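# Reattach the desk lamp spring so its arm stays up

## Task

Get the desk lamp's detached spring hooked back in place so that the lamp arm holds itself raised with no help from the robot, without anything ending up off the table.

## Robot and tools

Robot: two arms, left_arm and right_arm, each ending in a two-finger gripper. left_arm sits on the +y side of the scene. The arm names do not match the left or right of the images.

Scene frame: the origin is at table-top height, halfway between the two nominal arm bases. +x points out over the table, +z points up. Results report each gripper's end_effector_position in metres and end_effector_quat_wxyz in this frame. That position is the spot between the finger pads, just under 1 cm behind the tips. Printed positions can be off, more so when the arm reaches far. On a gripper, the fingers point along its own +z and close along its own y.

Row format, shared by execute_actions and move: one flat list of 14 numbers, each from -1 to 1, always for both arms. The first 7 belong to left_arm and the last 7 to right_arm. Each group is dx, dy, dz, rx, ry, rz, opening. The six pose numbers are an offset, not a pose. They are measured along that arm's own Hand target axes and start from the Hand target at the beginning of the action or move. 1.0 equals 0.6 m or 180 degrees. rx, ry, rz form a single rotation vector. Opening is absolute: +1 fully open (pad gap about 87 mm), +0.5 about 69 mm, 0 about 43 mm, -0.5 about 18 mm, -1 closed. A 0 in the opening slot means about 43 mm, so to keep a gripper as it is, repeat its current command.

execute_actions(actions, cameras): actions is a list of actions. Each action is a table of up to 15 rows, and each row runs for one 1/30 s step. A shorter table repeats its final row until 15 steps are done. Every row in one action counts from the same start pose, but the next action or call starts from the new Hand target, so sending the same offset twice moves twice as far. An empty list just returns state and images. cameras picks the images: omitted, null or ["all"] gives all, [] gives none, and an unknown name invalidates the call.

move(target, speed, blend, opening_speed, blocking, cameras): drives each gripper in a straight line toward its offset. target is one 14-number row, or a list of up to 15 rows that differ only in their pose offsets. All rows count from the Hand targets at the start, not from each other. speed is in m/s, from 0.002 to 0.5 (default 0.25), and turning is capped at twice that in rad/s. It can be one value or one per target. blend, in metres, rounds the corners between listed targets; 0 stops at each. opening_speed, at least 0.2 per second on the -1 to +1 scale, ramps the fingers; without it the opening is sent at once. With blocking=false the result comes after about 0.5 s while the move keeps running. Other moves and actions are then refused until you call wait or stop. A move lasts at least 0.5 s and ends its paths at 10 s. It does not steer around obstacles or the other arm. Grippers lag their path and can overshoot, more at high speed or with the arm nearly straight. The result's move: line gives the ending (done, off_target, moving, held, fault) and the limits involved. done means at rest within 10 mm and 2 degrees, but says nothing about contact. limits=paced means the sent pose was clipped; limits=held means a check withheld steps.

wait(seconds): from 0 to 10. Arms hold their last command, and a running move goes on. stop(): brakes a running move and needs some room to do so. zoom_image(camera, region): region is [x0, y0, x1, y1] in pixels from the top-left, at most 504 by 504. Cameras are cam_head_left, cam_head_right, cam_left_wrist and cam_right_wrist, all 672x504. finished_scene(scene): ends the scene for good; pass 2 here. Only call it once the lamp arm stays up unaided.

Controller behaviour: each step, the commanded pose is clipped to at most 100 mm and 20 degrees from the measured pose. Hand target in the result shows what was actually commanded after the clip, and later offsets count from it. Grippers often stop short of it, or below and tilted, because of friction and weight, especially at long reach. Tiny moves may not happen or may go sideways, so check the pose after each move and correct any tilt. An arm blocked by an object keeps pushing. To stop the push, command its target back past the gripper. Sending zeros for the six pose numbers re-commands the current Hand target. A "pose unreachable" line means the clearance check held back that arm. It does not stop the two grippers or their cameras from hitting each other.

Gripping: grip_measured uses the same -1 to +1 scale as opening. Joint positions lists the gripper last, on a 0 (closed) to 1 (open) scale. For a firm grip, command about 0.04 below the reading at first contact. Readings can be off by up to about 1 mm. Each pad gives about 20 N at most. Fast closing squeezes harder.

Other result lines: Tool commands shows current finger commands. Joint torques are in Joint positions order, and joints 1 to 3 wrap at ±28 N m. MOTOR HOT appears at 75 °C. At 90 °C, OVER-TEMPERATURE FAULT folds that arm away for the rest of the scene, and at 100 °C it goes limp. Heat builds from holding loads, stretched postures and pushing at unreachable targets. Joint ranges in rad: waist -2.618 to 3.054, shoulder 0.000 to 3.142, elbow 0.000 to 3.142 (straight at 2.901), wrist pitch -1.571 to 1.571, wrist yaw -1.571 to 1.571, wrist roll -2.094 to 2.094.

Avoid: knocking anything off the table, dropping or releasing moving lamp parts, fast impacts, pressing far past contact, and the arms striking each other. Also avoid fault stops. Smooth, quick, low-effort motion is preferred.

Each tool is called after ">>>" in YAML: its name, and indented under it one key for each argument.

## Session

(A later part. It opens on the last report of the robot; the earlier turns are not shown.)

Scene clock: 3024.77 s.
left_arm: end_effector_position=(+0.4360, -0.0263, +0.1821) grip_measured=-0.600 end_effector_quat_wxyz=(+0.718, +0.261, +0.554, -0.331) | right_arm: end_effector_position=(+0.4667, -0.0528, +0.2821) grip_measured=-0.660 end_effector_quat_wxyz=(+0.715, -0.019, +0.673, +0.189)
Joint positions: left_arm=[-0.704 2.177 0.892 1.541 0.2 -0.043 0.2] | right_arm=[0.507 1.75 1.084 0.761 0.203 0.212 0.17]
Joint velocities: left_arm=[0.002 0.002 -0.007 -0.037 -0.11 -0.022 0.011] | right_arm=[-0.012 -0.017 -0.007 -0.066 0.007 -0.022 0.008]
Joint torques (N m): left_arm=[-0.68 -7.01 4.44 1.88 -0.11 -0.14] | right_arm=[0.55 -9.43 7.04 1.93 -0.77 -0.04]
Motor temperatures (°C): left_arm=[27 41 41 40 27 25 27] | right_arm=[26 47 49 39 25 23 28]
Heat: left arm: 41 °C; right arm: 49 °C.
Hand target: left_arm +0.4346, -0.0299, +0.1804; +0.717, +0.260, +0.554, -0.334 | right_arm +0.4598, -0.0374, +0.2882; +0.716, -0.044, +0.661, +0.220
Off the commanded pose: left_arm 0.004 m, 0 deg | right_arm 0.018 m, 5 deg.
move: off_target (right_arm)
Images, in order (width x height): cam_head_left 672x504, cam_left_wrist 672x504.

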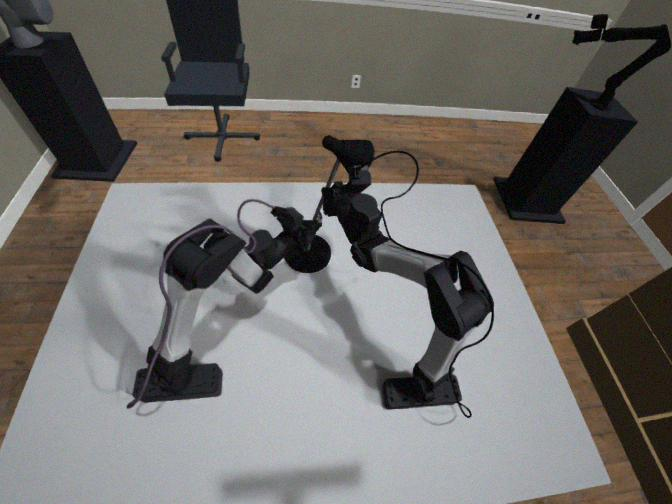

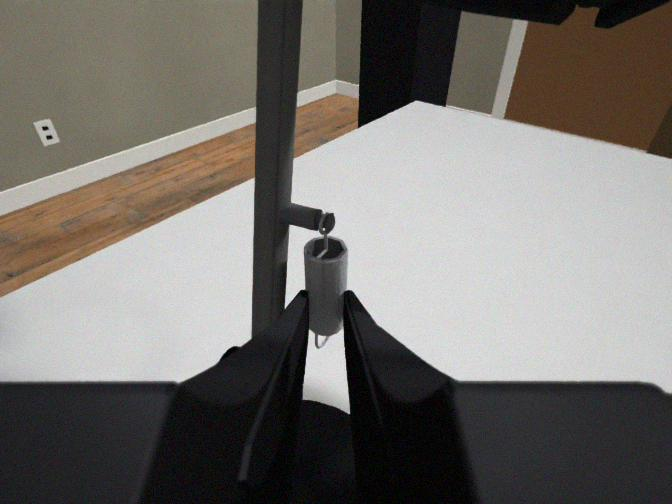

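>>> move:
  target: [0.0161,-0.0,-0.0042,0,0.011,0,-0.75, 0,0,0,0,0,0,-0.7]
  speed: 0.03
  cameras: ["cam_left_wrist"]

>>> zoom_image:
  camera: "cam_left_wrist"
  region: [230, 200, 430, 400]

Scene clock: 3028.07 s.
left_arm: end_effector_position=(+0.4361, -0.0263, +0.1822) grip_measured=-0.600 end_effector_quat_wxyz=(+0.718, +0.261, +0.554, -0.331) | right_arm: end_effector_position=(+0.4667, -0.0528, +0.2821) grip_measured=-0.660 end_effector_quat_wxyz=(+0.715, -0.019, +0.673, +0.189)
Joint positions: left_arm=[-0.704 2.177 0.892 1.541 0.2 -0.043 0.2] | right_arm=[0.507 1.75 1.084 0.761 0.203 0.212 0.17]
Joint velocities: left_arm=[-0.002 0.002 -0.002 -0.037 0.022 0.007 -0.002] | right_arm=[0.002 -0.012 -0.012 0.051 -0.081 -0.051 0.002]
Joint torques (N m): left_arm=[-0.65 -6.83 4.11 1.59 -0.08 -0.08] | right_arm=[0.53 -9.44 7.02 1.93 -0.77 -0.04]
Motor temperatures (°C): left_arm=[27 41 41 39 27 25 27] | right_arm=[26 47 49 39 25 23 28]
Heat: left arm: 41 °C; right arm: 49 °C.
Hand target: left_arm +0.4346, -0.0299, +0.1706; +0.708, +0.265, +0.566, -0.330 | right_arm +0.4598, -0.0374, +0.2882; +0.716, -0.044, +0.661, +0.220
Off the commanded pose: left_arm 0.012 m, 2 deg | right_arm 0.018 m, 5 deg.
move: off_target (left_arm, right_arm)
Images, in order (width x height): cam_left_wrist 672x504.

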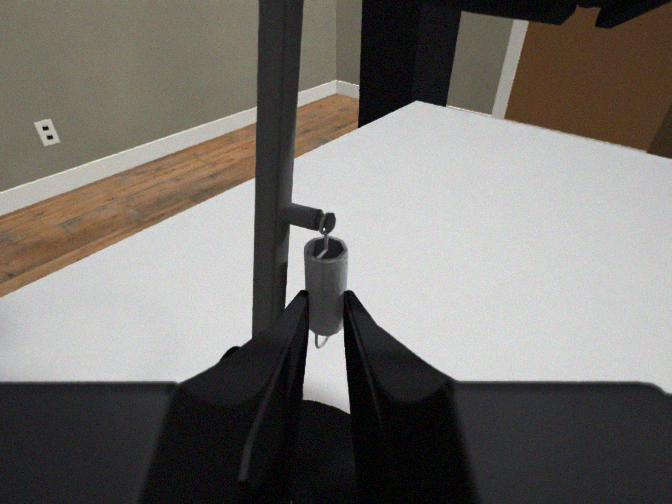

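Scaled by 2.520 from the camera's 672x504 image, which has a finer 960x720 frame.

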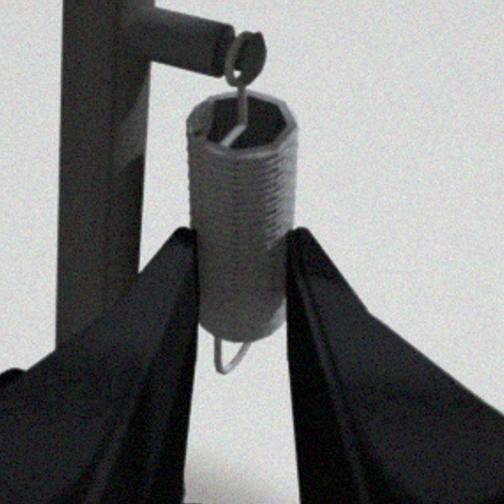

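>>> move:
  target: [0.0161,-0.0,-0.0042,0,0,0,-0.75, 0,0,0,0,0,0,-0.7]
  speed: 0.03
  cameras: ["cam_left_wrist"]

>>> zoom_image:
  camera: "cam_left_wrist"
  region: [230, 200, 430, 400]

Scene clock: 3031.60 s.
left_arm: end_effector_position=(+0.4357, -0.0259, +0.1804) grip_measured=-0.600 end_effector_quat_wxyz=(+0.723, +0.260, +0.547, -0.332) | right_arm: end_effector_position=(+0.4667, -0.0528, +0.2821) grip_measured=-0.660 end_effector_quat_wxyz=(+0.715, -0.019, +0.673, +0.189)
Joint positions: left_arm=[-0.704 2.2 0.892 1.583 0.2 -0.043 0.2] | right_arm=[0.507 1.75 1.084 0.761 0.203 0.212 0.17]
Joint velocities: left_arm=[-0.007 -0.002 0.027 0.051 -0.051 -0.051 0.002] | right_arm=[0.012 -0.017 0.007 -0.007 0.022 -0.051 0.005]
Joint torques (N m): left_arm=[-0.62 -5.96 3.82 1.52 -0.07 -0.08] | right_arm=[0.54 -9.44 7.04 1.93 -0.77 -0.04]
Motor temperatures (°C): left_arm=[27 41 41 39 27 25 27] | right_arm=[26 47 49 40 25 23 28]
Heat: left arm: 41 °C; right arm: 49 °C.
Hand target: left_arm +0.4344, -0.0295, +0.1604; +0.708, +0.265, +0.566, -0.330 | right_arm +0.4598, -0.0374, +0.2882; +0.716, -0.044, +0.661, +0.220
Off the commanded pose: left_arm 0.020 m, 3 deg | right_arm 0.018 m, 5 deg.
joint read past its limit (left arm) — joint 4 (wrist pitch), upper limit.
move: off_target (left_arm, right_arm)
Images, in order (width x height): cam_left_wrist 672x504.

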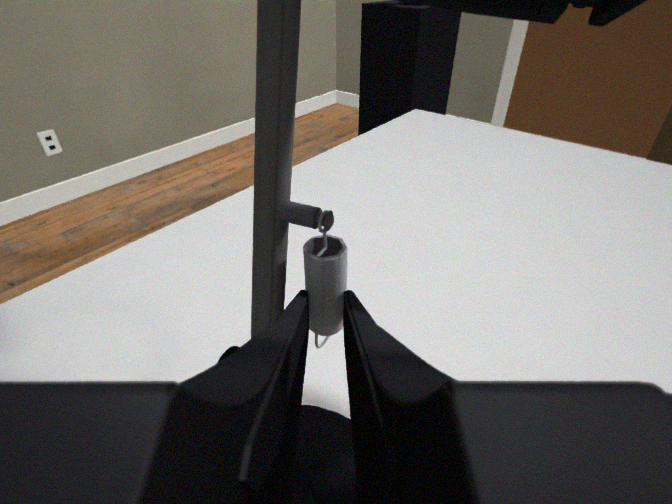

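Scaled by 2.520 from the camera's 672x504 image, which has a finer 960x720 frame.

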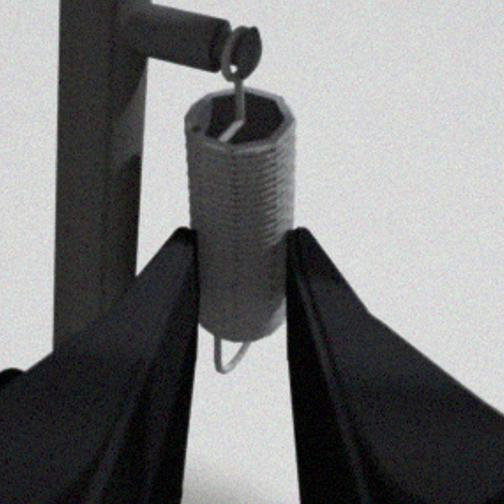

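>>> move:
  target: [0.025,-0.0,-0.0063,0,0.011,0,-0.8, 0,0,0,0,0,0,-0.7]
  speed: 0.03
  cameras: ["cam_left_wrist", "cam_right_wrist"]

>>> zoom_image:
  camera: "cam_left_wrist"
  region: [230, 200, 430, 400]

Scene clock: 3041.23 s.
left_arm: end_effector_position=(+0.4365, -0.0264, +0.1774) grip_measured=-0.600 end_effector_quat_wxyz=(+0.722, +0.260, +0.548, -0.331) | right_arm: end_effector_position=(+0.4667, -0.0528, +0.2821) grip_measured=-0.660 end_effector_quat_wxyz=(+0.715, -0.019, +0.673, +0.189)
Joint positions: left_arm=[-0.704 2.208 0.896 1.583 0.199 -0.042 0.2] | right_arm=[0.507 1.75 1.084 0.761 0.203 0.212 0.17]
Joint velocities: left_arm=[-0.017 -0.002 0.007 -0.051 -0.051 -0.066 0.008] | right_arm=[0.022 -0.017 -0.002 0.007 0.022 -0.095 0.008]
Joint torques (N m): left_arm=[-0.55 -5.03 3.04 1.44 -0.05 -0.04] | right_arm=[0.54 -9.42 7.02 1.93 -0.77 -0.04]
Motor temperatures (°C): left_arm=[27 41 40 38 27 25 27] | right_arm=[26 47 49 40 25 23 28]
Heat: left arm: 41 °C; right arm: 49 °C.
Hand target: left_arm +0.4342, -0.0290, +0.1449; +0.698, +0.271, +0.578, -0.325 | right_arm +0.4598, -0.0374, +0.2882; +0.716, -0.044, +0.661, +0.220
Off the commanded pose: left_arm 0.033 m, 5 deg | right_arm 0.018 m, 5 deg.
joint read past its limit (left arm) — joint 4 (wrist pitch), upper limit.
move: off_target (left_arm, right_arm)
Images, in order (width x height): cam_left_wrist 672x504, cam_right_wrist 672x504.

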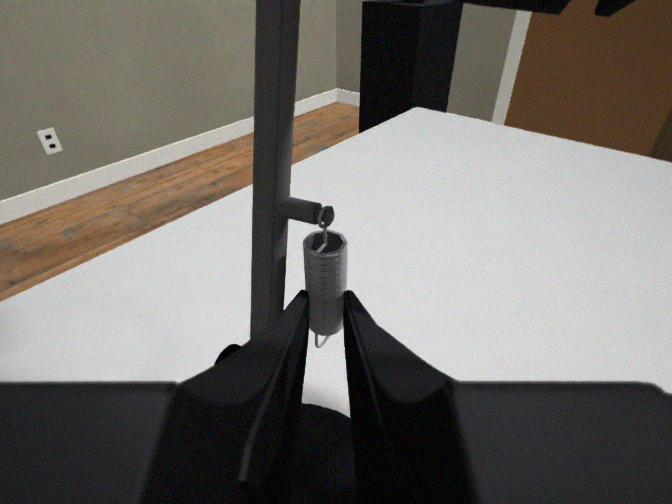

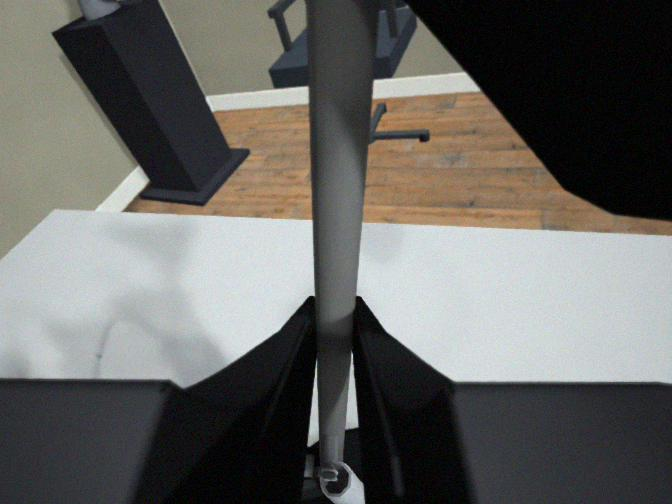

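Scaled by 2.520 from the camera's 672x504 image, which has a finer 960x720 frame.

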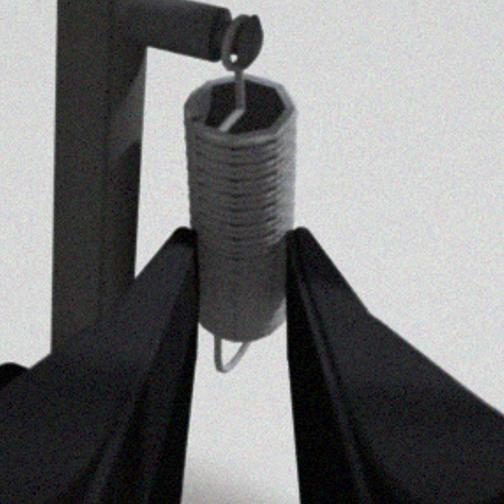

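>>> wait:
  seconds: 0

>>> zoom_image:
  camera: "cam_head_left"
  region: [250, 150, 400, 290]

>>> zoom_image:
  camera: "cam_head_right"
  region: [230, 150, 380, 290]

Scene clock: 3067.40 s.
left_arm: end_effector_position=(+0.4365, -0.0264, +0.1775) grip_measured=-0.600 end_effector_quat_wxyz=(+0.723, +0.260, +0.548, -0.331) | right_arm: end_effector_position=(+0.4667, -0.0528, +0.2821) grip_measured=-0.660 end_effector_quat_wxyz=(+0.715, -0.019, +0.673, +0.189)
Joint positions: left_arm=[-0.704 2.208 0.897 1.583 0.199 -0.041 0.2] | right_arm=[0.507 1.75 1.084 0.761 0.203 0.212 0.17]
Joint velocities: left_arm=[-0.017 0.007 -0.012 -0.007 0.007 -0.022 -0.002] | right_arm=[-0.007 0.012 0.002 0.007 0.007 -0.007 -0.005]
Joint torques (N m): left_arm=[-0.54 -5.01 3.03 1.44 -0.05 -0.04] | right_arm=[0.53 -9.44 7.02 1.93 -0.76 -0.04]
Motor temperatures (°C): left_arm=[27 39 39 37 27 25 27] | right_arm=[26 47 49 40 25 23 28]
Heat: left arm: 39 °C; right arm: 49 °C.
Hand target: left_arm +0.4342, -0.0290, +0.1449; +0.698, +0.271, +0.578, -0.325 | right_arm +0.4598, -0.0374, +0.2882; +0.716, -0.044, +0.661, +0.220
Tool commands: left_gripper/opening=-0.8 right_gripper/opening=-0.7
Off the commanded pose: left_arm 0.033 m, 5 deg | right_arm 0.018 m, 5 deg.
joint read past its limit (left arm) — joint 4 (wrist pitch), upper limit.

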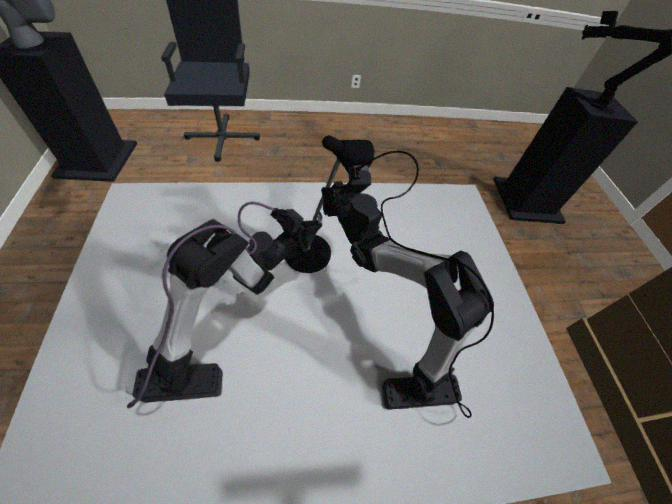

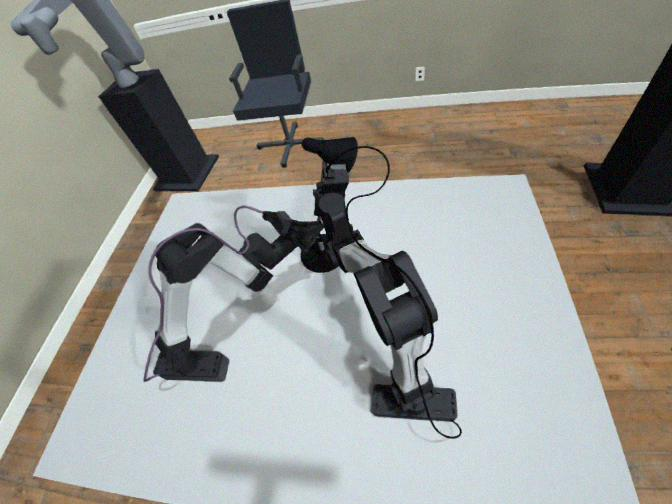

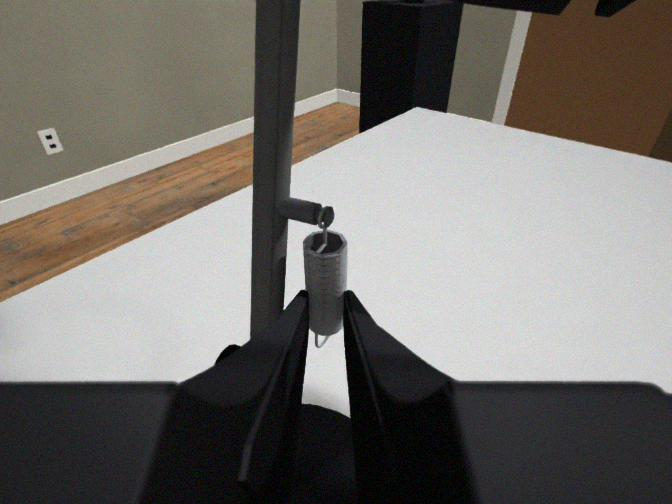

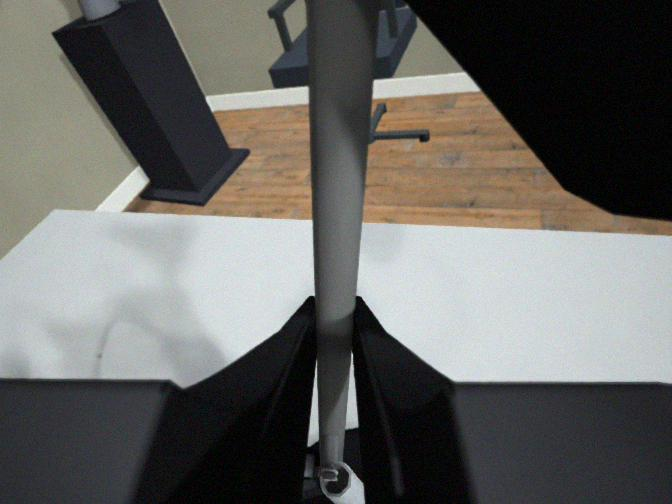

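Scaled by 3.360 from the camera's 672x504 image, which has a finer 960x720 frame.

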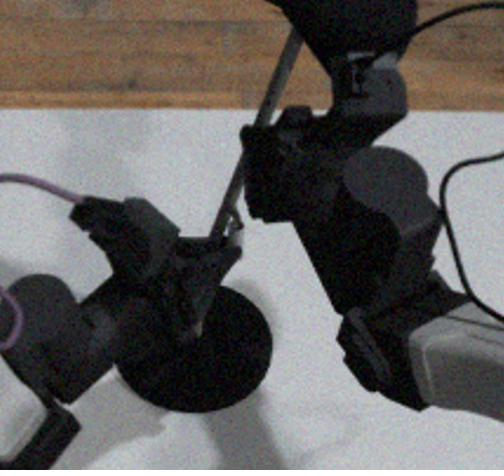

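Scaled by 3.360 from the camera's 672x504 image, which has a finer 960x720 frame.

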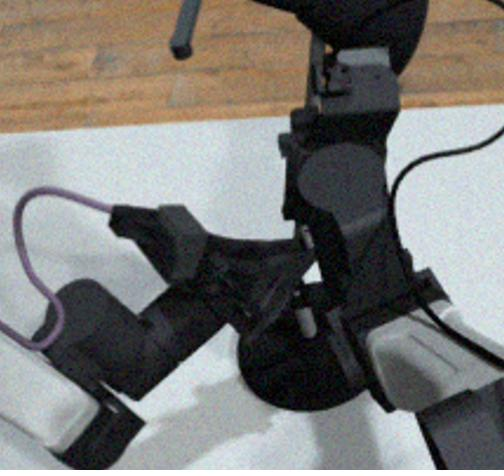

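>>> move:
  target: [-0.058,0.0,0.0152,0,0,0,-0.8, 0,0,0,0,0,0,-0.7]
  speed: 0.05
  cameras: ["cam_left_wrist"]

>>> zoom_image:
  camera: "cam_left_wrist"
  region: [230, 200, 430, 400]

Scene clock: 3136.70 s.
left_arm: end_effector_position=(+0.4375, -0.0269, +0.1817) grip_measured=-0.600 end_effector_quat_wxyz=(+0.708, +0.264, +0.567, -0.327) | right_arm: end_effector_position=(+0.4667, -0.0528, +0.2821) grip_measured=-0.660 end_effector_quat_wxyz=(+0.715, -0.019, +0.673, +0.189)
Joint positions: left_arm=[-0.704 2.151 0.897 1.478 0.198 -0.041 0.2] | right_arm=[0.507 1.75 1.084 0.761 0.203 0.212 0.17]
Joint velocities: left_arm=[0.007 -0.007 -0.007 0.051 0.022 -0.051 -0.002] | right_arm=[-0.012 -0.007 -0.007 -0.037 0.007 0.051 -0.002]
Joint torques (N m): left_arm=[-0.79 -9.7 4.66 1.19 -0.06 -0.04] | right_arm=[0.53 -9.43 7.02 1.93 -0.77 -0.04]
Motor temperatures (°C): left_arm=[27 37 37 35 27 25 28] | right_arm=[26 47 49 40 25 23 28]
Heat: left arm: 37 °C; right arm: 49 °C.
Hand target: left_arm +0.4359, -0.0314, +0.1812; +0.698, +0.271, +0.578, -0.325 | right_arm +0.4598, -0.0374, +0.2882; +0.716, -0.044, +0.661, +0.220
Off the commanded pose: left_arm 0.005 m, 2 deg | right_arm 0.018 m, 5 deg.
move: off_target (right_arm)
Images, in order (width x height): cam_left_wrist 672x504.

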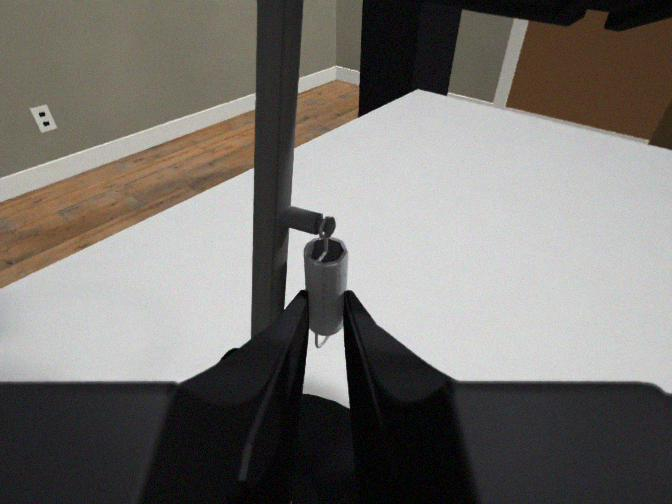

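Scaled by 2.520 from the camera's 672x504 image, which has a finer 960x720 frame.

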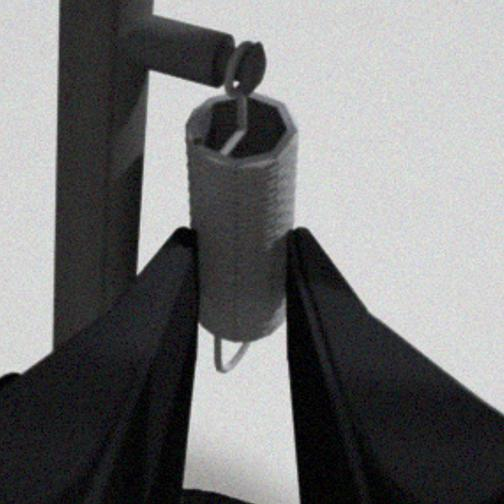

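>>> move:
  target: [0,0,0,0,0,0,-0.45, 0,0,0,0,0,0,-0.7]
  speed: 0.05
  opening_speed: 0.4
  cameras: ["cam_left_wrist"]

>>> zoom_image:
  camera: "cam_left_wrist"
  region: [230, 200, 430, 400]

Scene clock: 3140.83 s.
left_arm: end_effector_position=(+0.4378, -0.0271, +0.1733) grip_measured=-0.450 end_effector_quat_wxyz=(+0.698, +0.268, +0.579, -0.324) | right_arm: end_effector_position=(+0.4667, -0.0528, +0.2821) grip_measured=-0.660 end_effector_quat_wxyz=(+0.715, -0.019, +0.673, +0.189)
Joint positions: left_arm=[-0.704 2.151 0.897 1.444 0.198 -0.04 0.275] | right_arm=[0.507 1.75 1.084 0.761 0.203 0.212 0.17]
Joint velocities: left_arm=[-0.002 -0.002 0.012 -0.051 0.081 -0.022 0.007] | right_arm=[0.002 0.007 -0.017 -0.007 -0.007 0.037 0.008]
Joint torques (N m): left_arm=[-0.8 -9.76 4.74 1.53 -0.06 -0.06] | right_arm=[0.54 -9.44 7.04 1.93 -0.76 -0.04]
Motor temperatures (°C): left_arm=[27 38 37 35 27 25 28] | right_arm=[26 47 49 40 25 23 28]
Heat: left arm: 38 °C; right arm: 49 °C.
Hand target: left_arm +0.4359, -0.0314, +0.1811; +0.698, +0.271, +0.578, -0.325 | right_arm +0.4598, -0.0374, +0.2882; +0.716, -0.044, +0.661, +0.220
Off the commanded pose: left_arm 0.009 m, 0 deg | right_arm 0.018 m, 5 deg.
move: off_target (right_arm)
Images, in order (width x height): cam_left_wrist 672x504.

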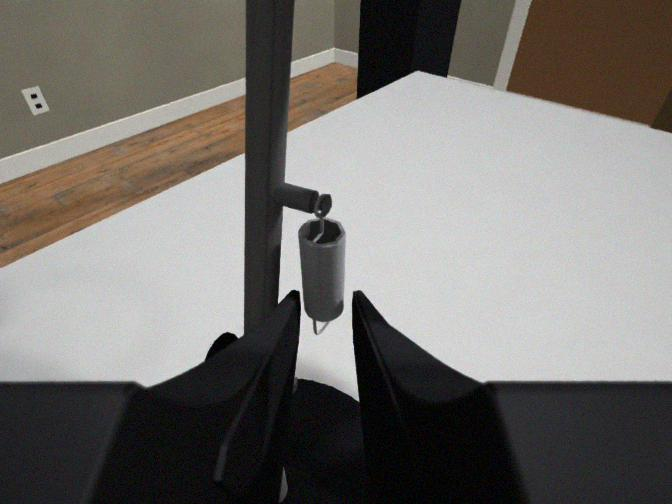

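Scaled by 2.520 from the camera's 672x504 image, which has a finer 960x720 frame.

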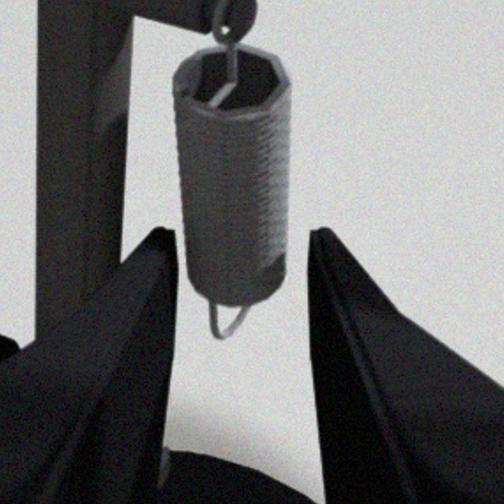

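>>> move:
  target: [0,0,-0.0583,0,0,0,-0.45, 0,0,0,0,0,0,-0.7]
  speed: 0.05
  cameras: ["cam_left_wrist"]

Scene clock: 3144.90 s.
left_arm: end_effector_position=(+0.4119, -0.0081, +0.1542) grip_measured=-0.450 end_effector_quat_wxyz=(+0.682, +0.274, +0.596, -0.322) | right_arm: end_effector_position=(+0.4667, -0.0528, +0.2821) grip_measured=-0.660 end_effector_quat_wxyz=(+0.715, -0.019, +0.673, +0.189)
Joint positions: left_arm=[-0.704 2.111 0.753 1.5 0.205 -0.039 0.275] | right_arm=[0.507 1.75 1.084 0.761 0.203 0.212 0.17]
Joint velocities: left_arm=[0.012 0.007 -0.022 0.007 -0.022 -0.007 -0.004] | right_arm=[-0.002 -0.012 -0.002 0.051 0.007 0.007 0.008]
Joint torques (N m): left_arm=[0.84 -10.04 3.64 2.02 0.05 -0.09] | right_arm=[0.54 -9.44 7.04 1.93 -0.77 -0.04]
Motor temperatures (°C): left_arm=[27 39 37 35 27 25 28] | right_arm=[26 47 48 40 25 23 28]
Heat: left arm: 39 °C; right arm: 48 °C.
Hand target: left_arm +0.4135, -0.0054, +0.1751; +0.698, +0.271, +0.578, -0.325 | right_arm +0.4598, -0.0374, +0.2882; +0.716, -0.044, +0.661, +0.220
Off the commanded pose: left_arm 0.021 m, 3 deg | right_arm 0.018 m, 5 deg.
move: off_target (left_arm, right_arm)
Images, in order (width x height): cam_left_wrist 672x504.

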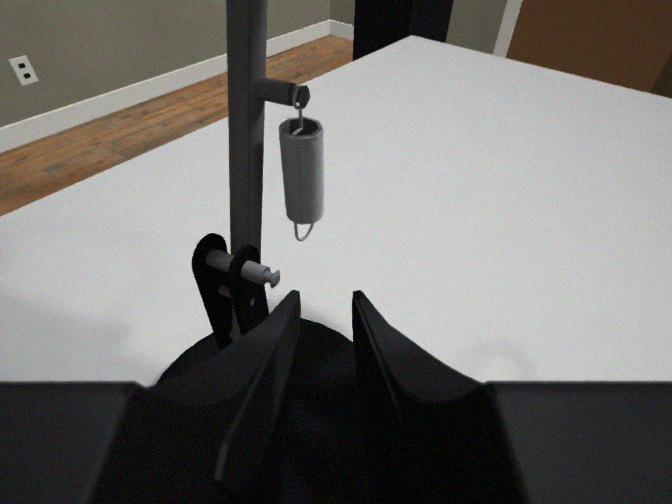

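>>> zoom_image:
  camera: "cam_left_wrist"
  region: [180, 60, 380, 310]

Scaled by 2.016 from the camera's 672x504 image, which has a finer 960x720 frame.

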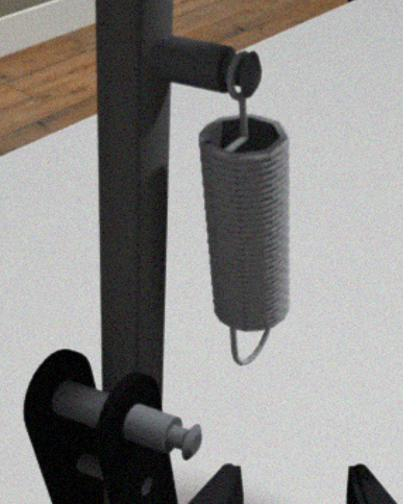

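>>> move:
  target: [0.0027,-0.0023,-0.0022,-0.0553,0.0093,0.0088,-0.45, 0,0,0,0,0,0,-0.7]
  speed: 0.08
  cameras: ["cam_left_wrist", "cam_head_left"]

>>> zoom_image:
  camera: "cam_left_wrist"
  region: [200, 60, 400, 310]

>>> zoom_image:
  camera: "cam_head_left"
  region: [250, 150, 400, 290]

Scene clock: 3196.27 s.
left_arm: end_effector_position=(+0.4141, -0.0048, +0.1553) grip_measured=-0.450 end_effector_quat_wxyz=(+0.704, +0.224, +0.623, -0.258) | right_arm: end_effector_position=(+0.4667, -0.0528, +0.2821) grip_measured=-0.660 end_effector_quat_wxyz=(+0.715, -0.019, +0.673, +0.189)
Joint positions: left_arm=[-0.786 2.084 0.74 1.469 -0.05 0 0.275] | right_arm=[0.507 1.75 1.084 0.761 0.203 0.212 0.17]
Joint velocities: left_arm=[-0.012 -0.017 0.002 0.022 -0.007 0.022 0.007] | right_arm=[0.002 0.012 -0.007 0.051 -0.007 0.037 -0.008]
Joint torques (N m): left_arm=[-0.55 -10.09 3.75 1.89 -0.08 -0.04] | right_arm=[0.53 -9.43 7.04 1.93 -0.76 -0.04]
Motor temperatures (°C): left_arm=[27 47 38 37 27 25 27] | right_arm=[26 48 48 40 25 23 28]
Heat: left arm: 47 °C; right arm: 48 °C.
Hand target: left_arm +0.4122, -0.0061, +0.1734; +0.715, +0.221, +0.610, -0.260 | right_arm +0.4598, -0.0374, +0.2882; +0.716, -0.044, +0.661, +0.220
Off the commanded pose: left_arm 0.018 m, 2 deg | right_arm 0.018 m, 5 deg.
move: off_target (left_arm, right_arm)
Images, in order (width x height): cam_head_left 672x504, cam_left_wrist 672x504.

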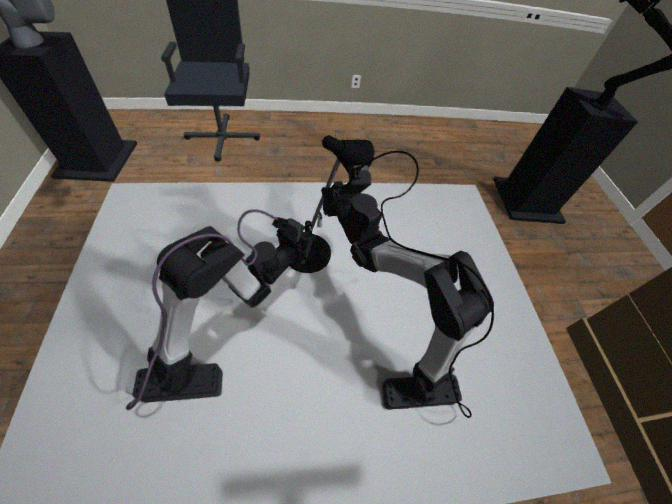

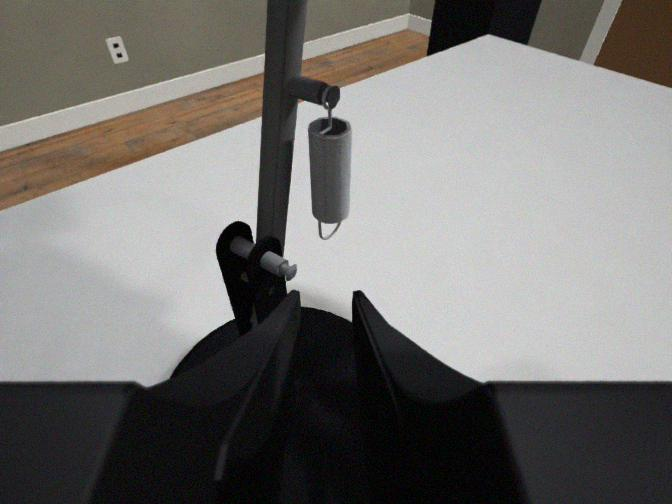

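Scaled by 2.016 from the camera's 672x504 image, which has a finer 960x720 frame.

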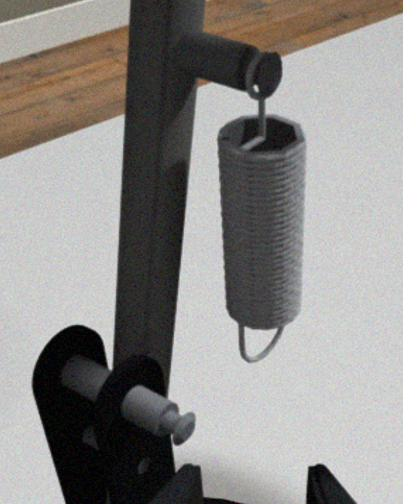

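Scaled by 3.360 from the camera's 672x504 image, which has a finer 960x720 frame.

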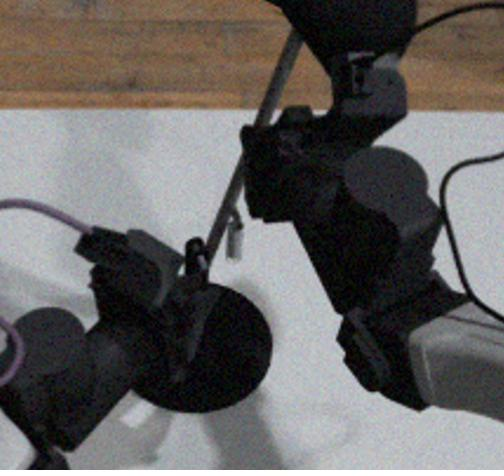

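>>> move:
  target: [-0.0133,-0.002,0.03,0,-0.0111,0,-0.45, 0,0,0,0,0,0,-0.7]
  speed: 0.04
  cameras: ["cam_left_wrist", "cam_head_left"]

>>> zoom_image:
  camera: "cam_left_wrist"
  region: [220, 150, 420, 350]

Scene clock: 3210.17 s.
left_arm: end_effector_position=(+0.4222, -0.0131, +0.1721) grip_measured=-0.450 end_effector_quat_wxyz=(+0.717, +0.219, +0.607, -0.263) | right_arm: end_effector_position=(+0.4667, -0.0528, +0.2821) grip_measured=-0.660 end_effector_quat_wxyz=(+0.715, -0.019, +0.673, +0.189)
Joint positions: left_arm=[-0.787 2.084 0.791 1.46 -0.05 0.003 0.275] | right_arm=[0.507 1.75 1.084 0.761 0.203 0.212 0.17]
Joint velocities: left_arm=[-0.007 0.002 -0.002 -0.007 -0.066 -0.022 -0.018] | right_arm=[0.007 -0.022 0.007 -0.066 0.037 0.066 -0.005]
Joint torques (N m): left_arm=[-0.46 -8.05 5.6 1.86 -0.07 -0.03] | right_arm=[0.54 -9.44 7.04 1.93 -0.76 -0.04]
Motor temperatures (°C): left_arm=[27 46 37 37 27 25 27] | right_arm=[26 48 48 40 25 23 28]
Heat: left arm: 46 °C; right arm: 48 °C.
Hand target: left_arm +0.4242, -0.0175, +0.1839; +0.726, +0.217, +0.597, -0.264 | right_arm +0.4599, -0.0374, +0.2882; +0.716, -0.044, +0.661, +0.220
Off the commanded pose: left_arm 0.013 m, 2 deg | right_arm 0.018 m, 5 deg.
move: off_target (left_arm, right_arm)
Images, in order (width x height): cam_head_left 672x504, cam_left_wrist 672x504.

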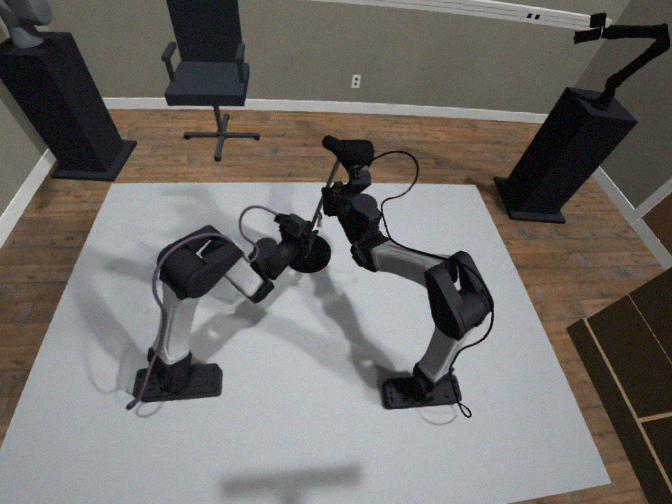

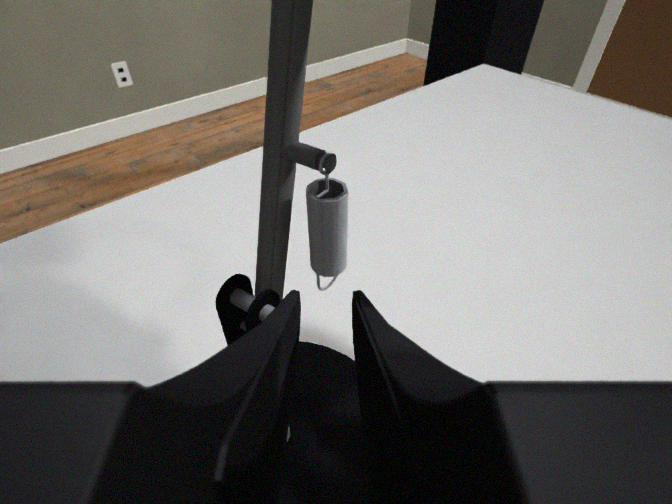

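Scaled by 2.520 from the camera's 672x504 image, which has a finer 960x720 frame.

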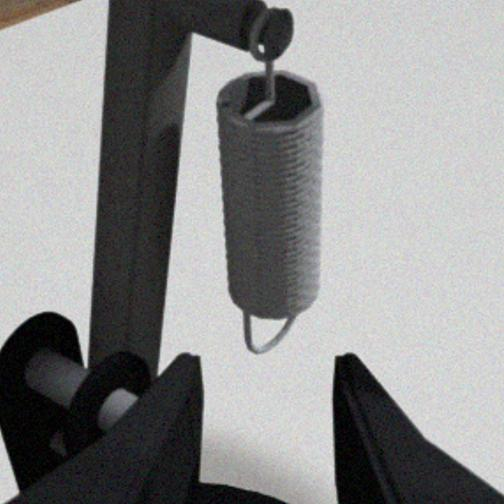

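>>> execute_actions:
  actions: []

Scene clock: 3228.67 s.
left_arm: end_effector_position=(+0.4222, -0.0130, +0.1719) grip_measured=-0.450 end_effector_quat_wxyz=(+0.717, +0.219, +0.608, -0.263) | right_arm: end_effector_position=(+0.4667, -0.0528, +0.2821) grip_measured=-0.660 end_effector_quat_wxyz=(+0.715, -0.019, +0.673, +0.189)
Joint positions: left_arm=[-0.787 2.084 0.791 1.459 -0.051 0.003 0.275] | right_arm=[0.507 1.75 1.084 0.761 0.203 0.212 0.17]
Joint velocities: left_arm=[-0.002 -0.012 -0.012 -0.022 0.022 0.022 -0.007] | right_arm=[0.012 -0.007 -0.017 0.007 0.081 -0.022 0.005]
Joint torques (N m): left_arm=[-0.46 -8.05 5.61 1.87 -0.07 -0.04] | right_arm=[0.53 -9.43 7.04 1.93 -0.76 -0.04]
Motor temperatures (°C): left_arm=[27 44 38 36 27 25 27] | right_arm=[26 47 48 40 25 23 28]
Heat: left arm: 44 °C; right arm: 48 °C.
Hand target: left_arm +0.4242, -0.0175, +0.1839; +0.726, +0.217, +0.597, -0.264 | right_arm +0.4599, -0.0374, +0.2882; +0.716, -0.044, +0.661, +0.220
Tool commands: left_gripper/opening=-0.45 right_gripper/opening=-0.7
Off the commanded pose: left_arm 0.013 m, 2 deg | right_arm 0.018 m, 5 deg.

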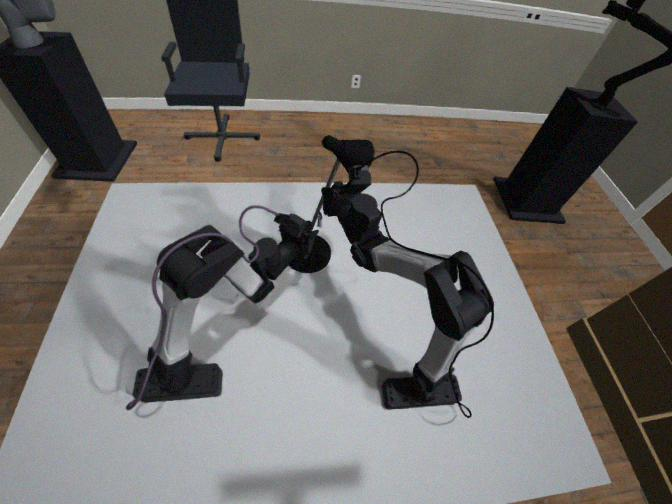

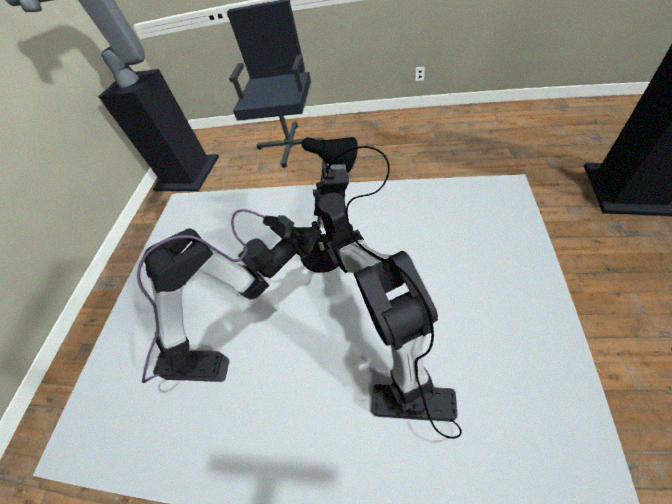

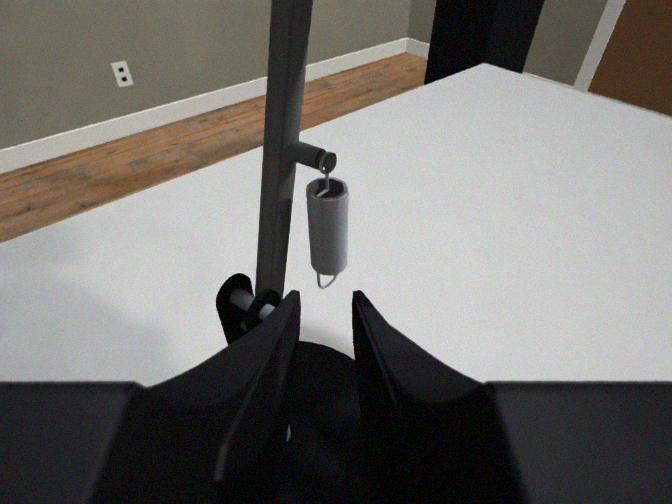

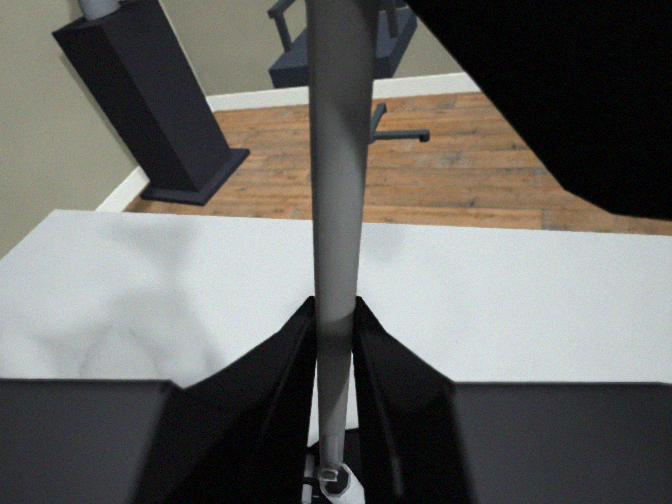

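>>> zoom_image:
  camera: "cam_left_wrist"
  region: [200, 130, 400, 360]

Scaled by 2.191 from the camera's 672x504 image, which has a finer 960x720 frame.

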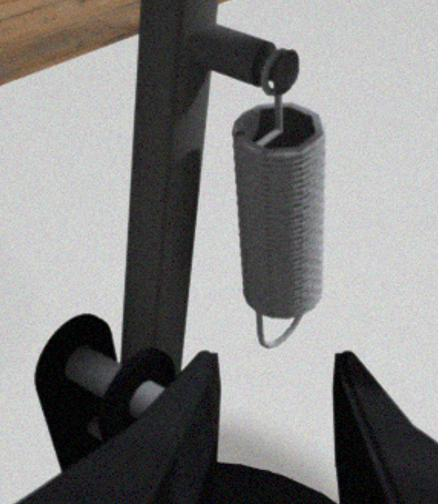

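>>> move:
  target: [0.0042, 0, 0.0167, 0, 0, 0, -0.45, 0, 0, 0, 0, 0, 0, -0.7]
  speed: 0.03
  cameras: ["cam_left_wrist"]

>>> zoom_image:
  camera: "cam_left_wrist"
  region: [200, 130, 400, 360]

Scene clock: 3253.00 s.
left_arm: end_effector_position=(+0.4295, -0.0197, +0.1789) grip_measured=-0.450 end_effector_quat_wxyz=(+0.721, +0.217, +0.602, -0.264) | right_arm: end_effector_position=(+0.4667, -0.0528, +0.2821) grip_measured=-0.660 end_effector_quat_wxyz=(+0.715, -0.019, +0.673, +0.189)
Joint positions: left_arm=[-0.787 2.094 0.836 1.439 -0.051 0.004 0.275] | right_arm=[0.507 1.75 1.084 0.761 0.203 0.212 0.17]
Joint velocities: left_arm=[0.002 -0.002 -0.032 -0.007 -0.022 -0.037 -0.018] | right_arm=[-0.012 -0.017 -0.002 0.007 0.022 -0.022 -0.005]
Joint torques (N m): left_arm=[-0.25 -6.97 5.85 1.85 -0.04 -0.04] | right_arm=[0.55 -9.44 7.04 1.93 -0.77 -0.04]
Motor temperatures (°C): left_arm=[27 43 38 36 27 25 27] | right_arm=[26 47 48 40 25 23 28]
Heat: left arm: 43 °C; right arm: 48 °C.
Hand target: left_arm +0.4321, -0.0239, +0.1831; +0.726, +0.217, +0.597, -0.264 | right_arm +0.4599, -0.0374, +0.2882; +0.716, -0.044, +0.661, +0.220
Off the commanded pose: left_arm 0.007 m, 1 deg | right_arm 0.018 m, 5 deg.
move: off_target (right_arm)
Images, in order (width x height): cam_left_wrist 672x504.

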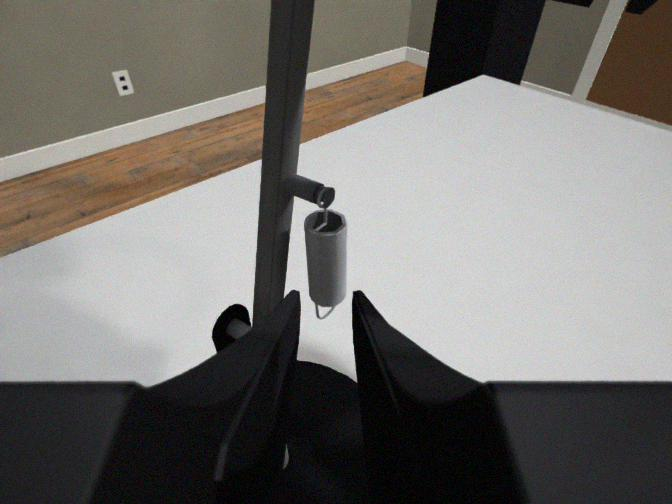

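Scaled by 2.191 from the camera's 672x504 image, which has a finer 960x720 frame.

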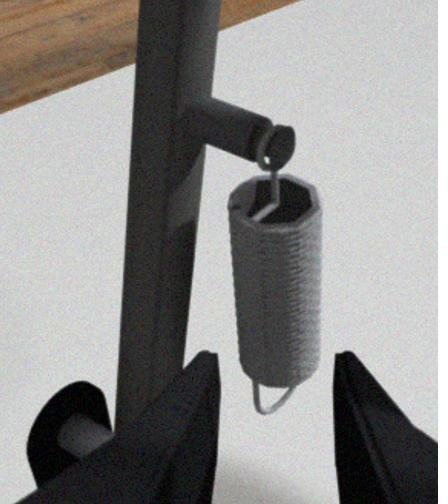

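>>> move:
  target: [0.0165, 0, 0.0133, 0, 0, 0, -0.45, 0, 0, 0, 0, 0, 0, -0.7]
  speed: 0.03
  cameras: ["cam_left_wrist"]

>>> zoom_image:
  camera: "cam_left_wrist"
  region: [200, 130, 400, 360]

Scene clock: 3261.27 s.
left_arm: end_effector_position=(+0.4371, -0.0268, +0.1732) grip_measured=-0.450 end_effector_quat_wxyz=(+0.722, +0.217, +0.601, -0.265) | right_arm: end_effector_position=(+0.4667, -0.0528, +0.2821) grip_measured=-0.660 end_effector_quat_wxyz=(+0.715, -0.019, +0.673, +0.189)
Joint positions: left_arm=[-0.787 2.141 0.883 1.442 -0.051 0.004 0.275] | right_arm=[0.507 1.75 1.084 0.761 0.203 0.212 0.17]
Joint velocities: left_arm=[0.007 -0.007 0.002 -0.007 -0.037 0.007 0.004] | right_arm=[-0.002 -0.007 -0.007 0.051 0.007 0.007 -0.005]
Joint torques (N m): left_arm=[-0.06 -6.91 5.57 1.92 -0.02 -0.05] | right_arm=[0.55 -9.43 7.02 1.93 -0.76 -0.04]
Motor temperatures (°C): left_arm=[27 43 38 36 27 25 27] | right_arm=[26 47 48 40 25 23 28]
Heat: left arm: 43 °C; right arm: 48 °C.
Hand target: left_arm +0.4397, -0.0299, +0.1749; +0.726, +0.217, +0.597, -0.264 | right_arm +0.4599, -0.0374, +0.2882; +0.716, -0.044, +0.661, +0.220
Off the commanded pose: left_arm 0.005 m, 1 deg | right_arm 0.018 m, 5 deg.
move: off_target (right_arm)
Images, in order (width x height): cam_left_wrist 672x504.

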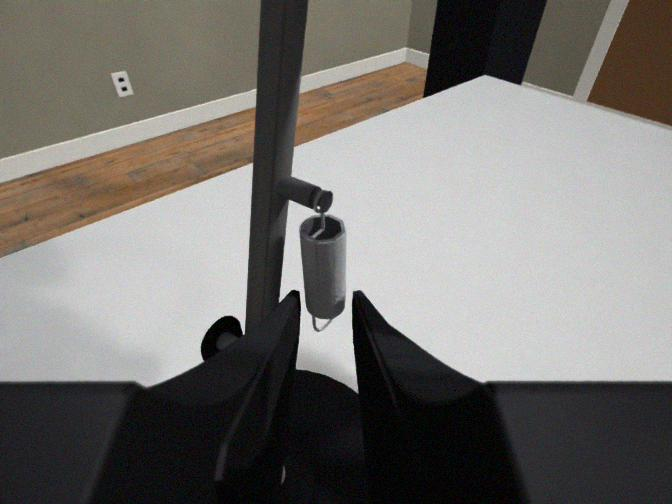

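Scaled by 2.191 from the camera's 672x504 image, which has a finer 960x720 frame.

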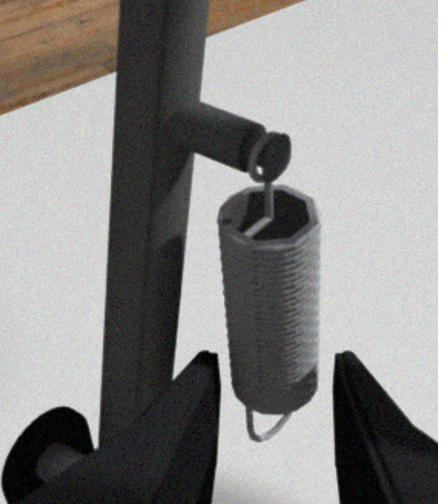

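>>> move:
  target: [0, 0, 0, 0, 0, 0, -0.75, 0, 0, 0, 0, 0, 0, -0.7]
  speed: 0.03
  opening_speed: 0.3
  cameras: ["cam_left_wrist"]

>>> zoom_image:
  camera: "cam_left_wrist"
  region: [200, 130, 400, 360]

Scene clock: 3273.23 s.
left_arm: end_effector_position=(+0.4371, -0.0268, +0.1731) grip_measured=-0.607 end_effector_quat_wxyz=(+0.722, +0.217, +0.601, -0.265) | right_arm: end_effector_position=(+0.4667, -0.0528, +0.2821) grip_measured=-0.660 end_effector_quat_wxyz=(+0.715, -0.019, +0.673, +0.189)
Joint positions: left_arm=[-0.787 2.141 0.883 1.443 -0.051 0.005 0.196] | right_arm=[0.507 1.75 1.084 0.761 0.203 0.212 0.17]
Joint velocities: left_arm=[-0.007 -0.007 0.012 -0.037 -0.095 -0.007 0.002] | right_arm=[-0.007 0.002 -0.007 0.022 -0.037 -0.051 -0.015]
Joint torques (N m): left_arm=[-0.08 -6.89 5.56 1.91 -0.02 -0.06] | right_arm=[0.53 -9.42 7.04 1.93 -0.76 -0.04]
Motor temperatures (°C): left_arm=[27 42 39 36 27 25 27] | right_arm=[26 47 48 40 25 23 28]
Heat: left arm: 42 °C; right arm: 48 °C.
Hand target: left_arm +0.4396, -0.0299, +0.1747; +0.726, +0.217, +0.597, -0.264 | right_arm +0.4599, -0.0374, +0.2882; +0.716, -0.044, +0.661, +0.220
Off the commanded pose: left_arm 0.004 m, 1 deg | right_arm 0.018 m, 5 deg.
move: off_target (right_arm)
Images, in order (width x height): cam_left_wrist 672x504.

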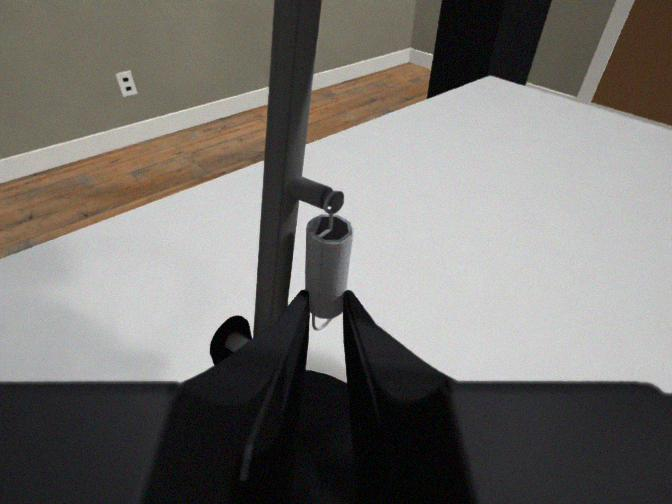

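Scaled by 2.191 from the camera's 672x504 image, which has a finer 960x720 frame.

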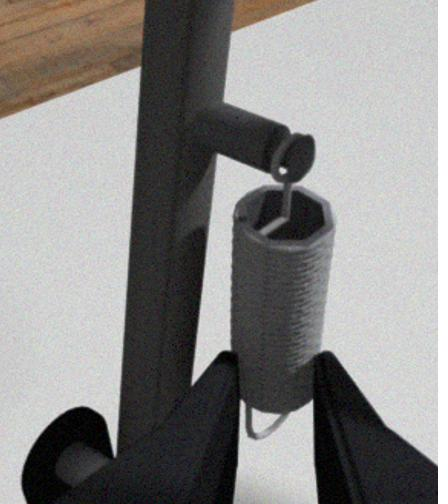

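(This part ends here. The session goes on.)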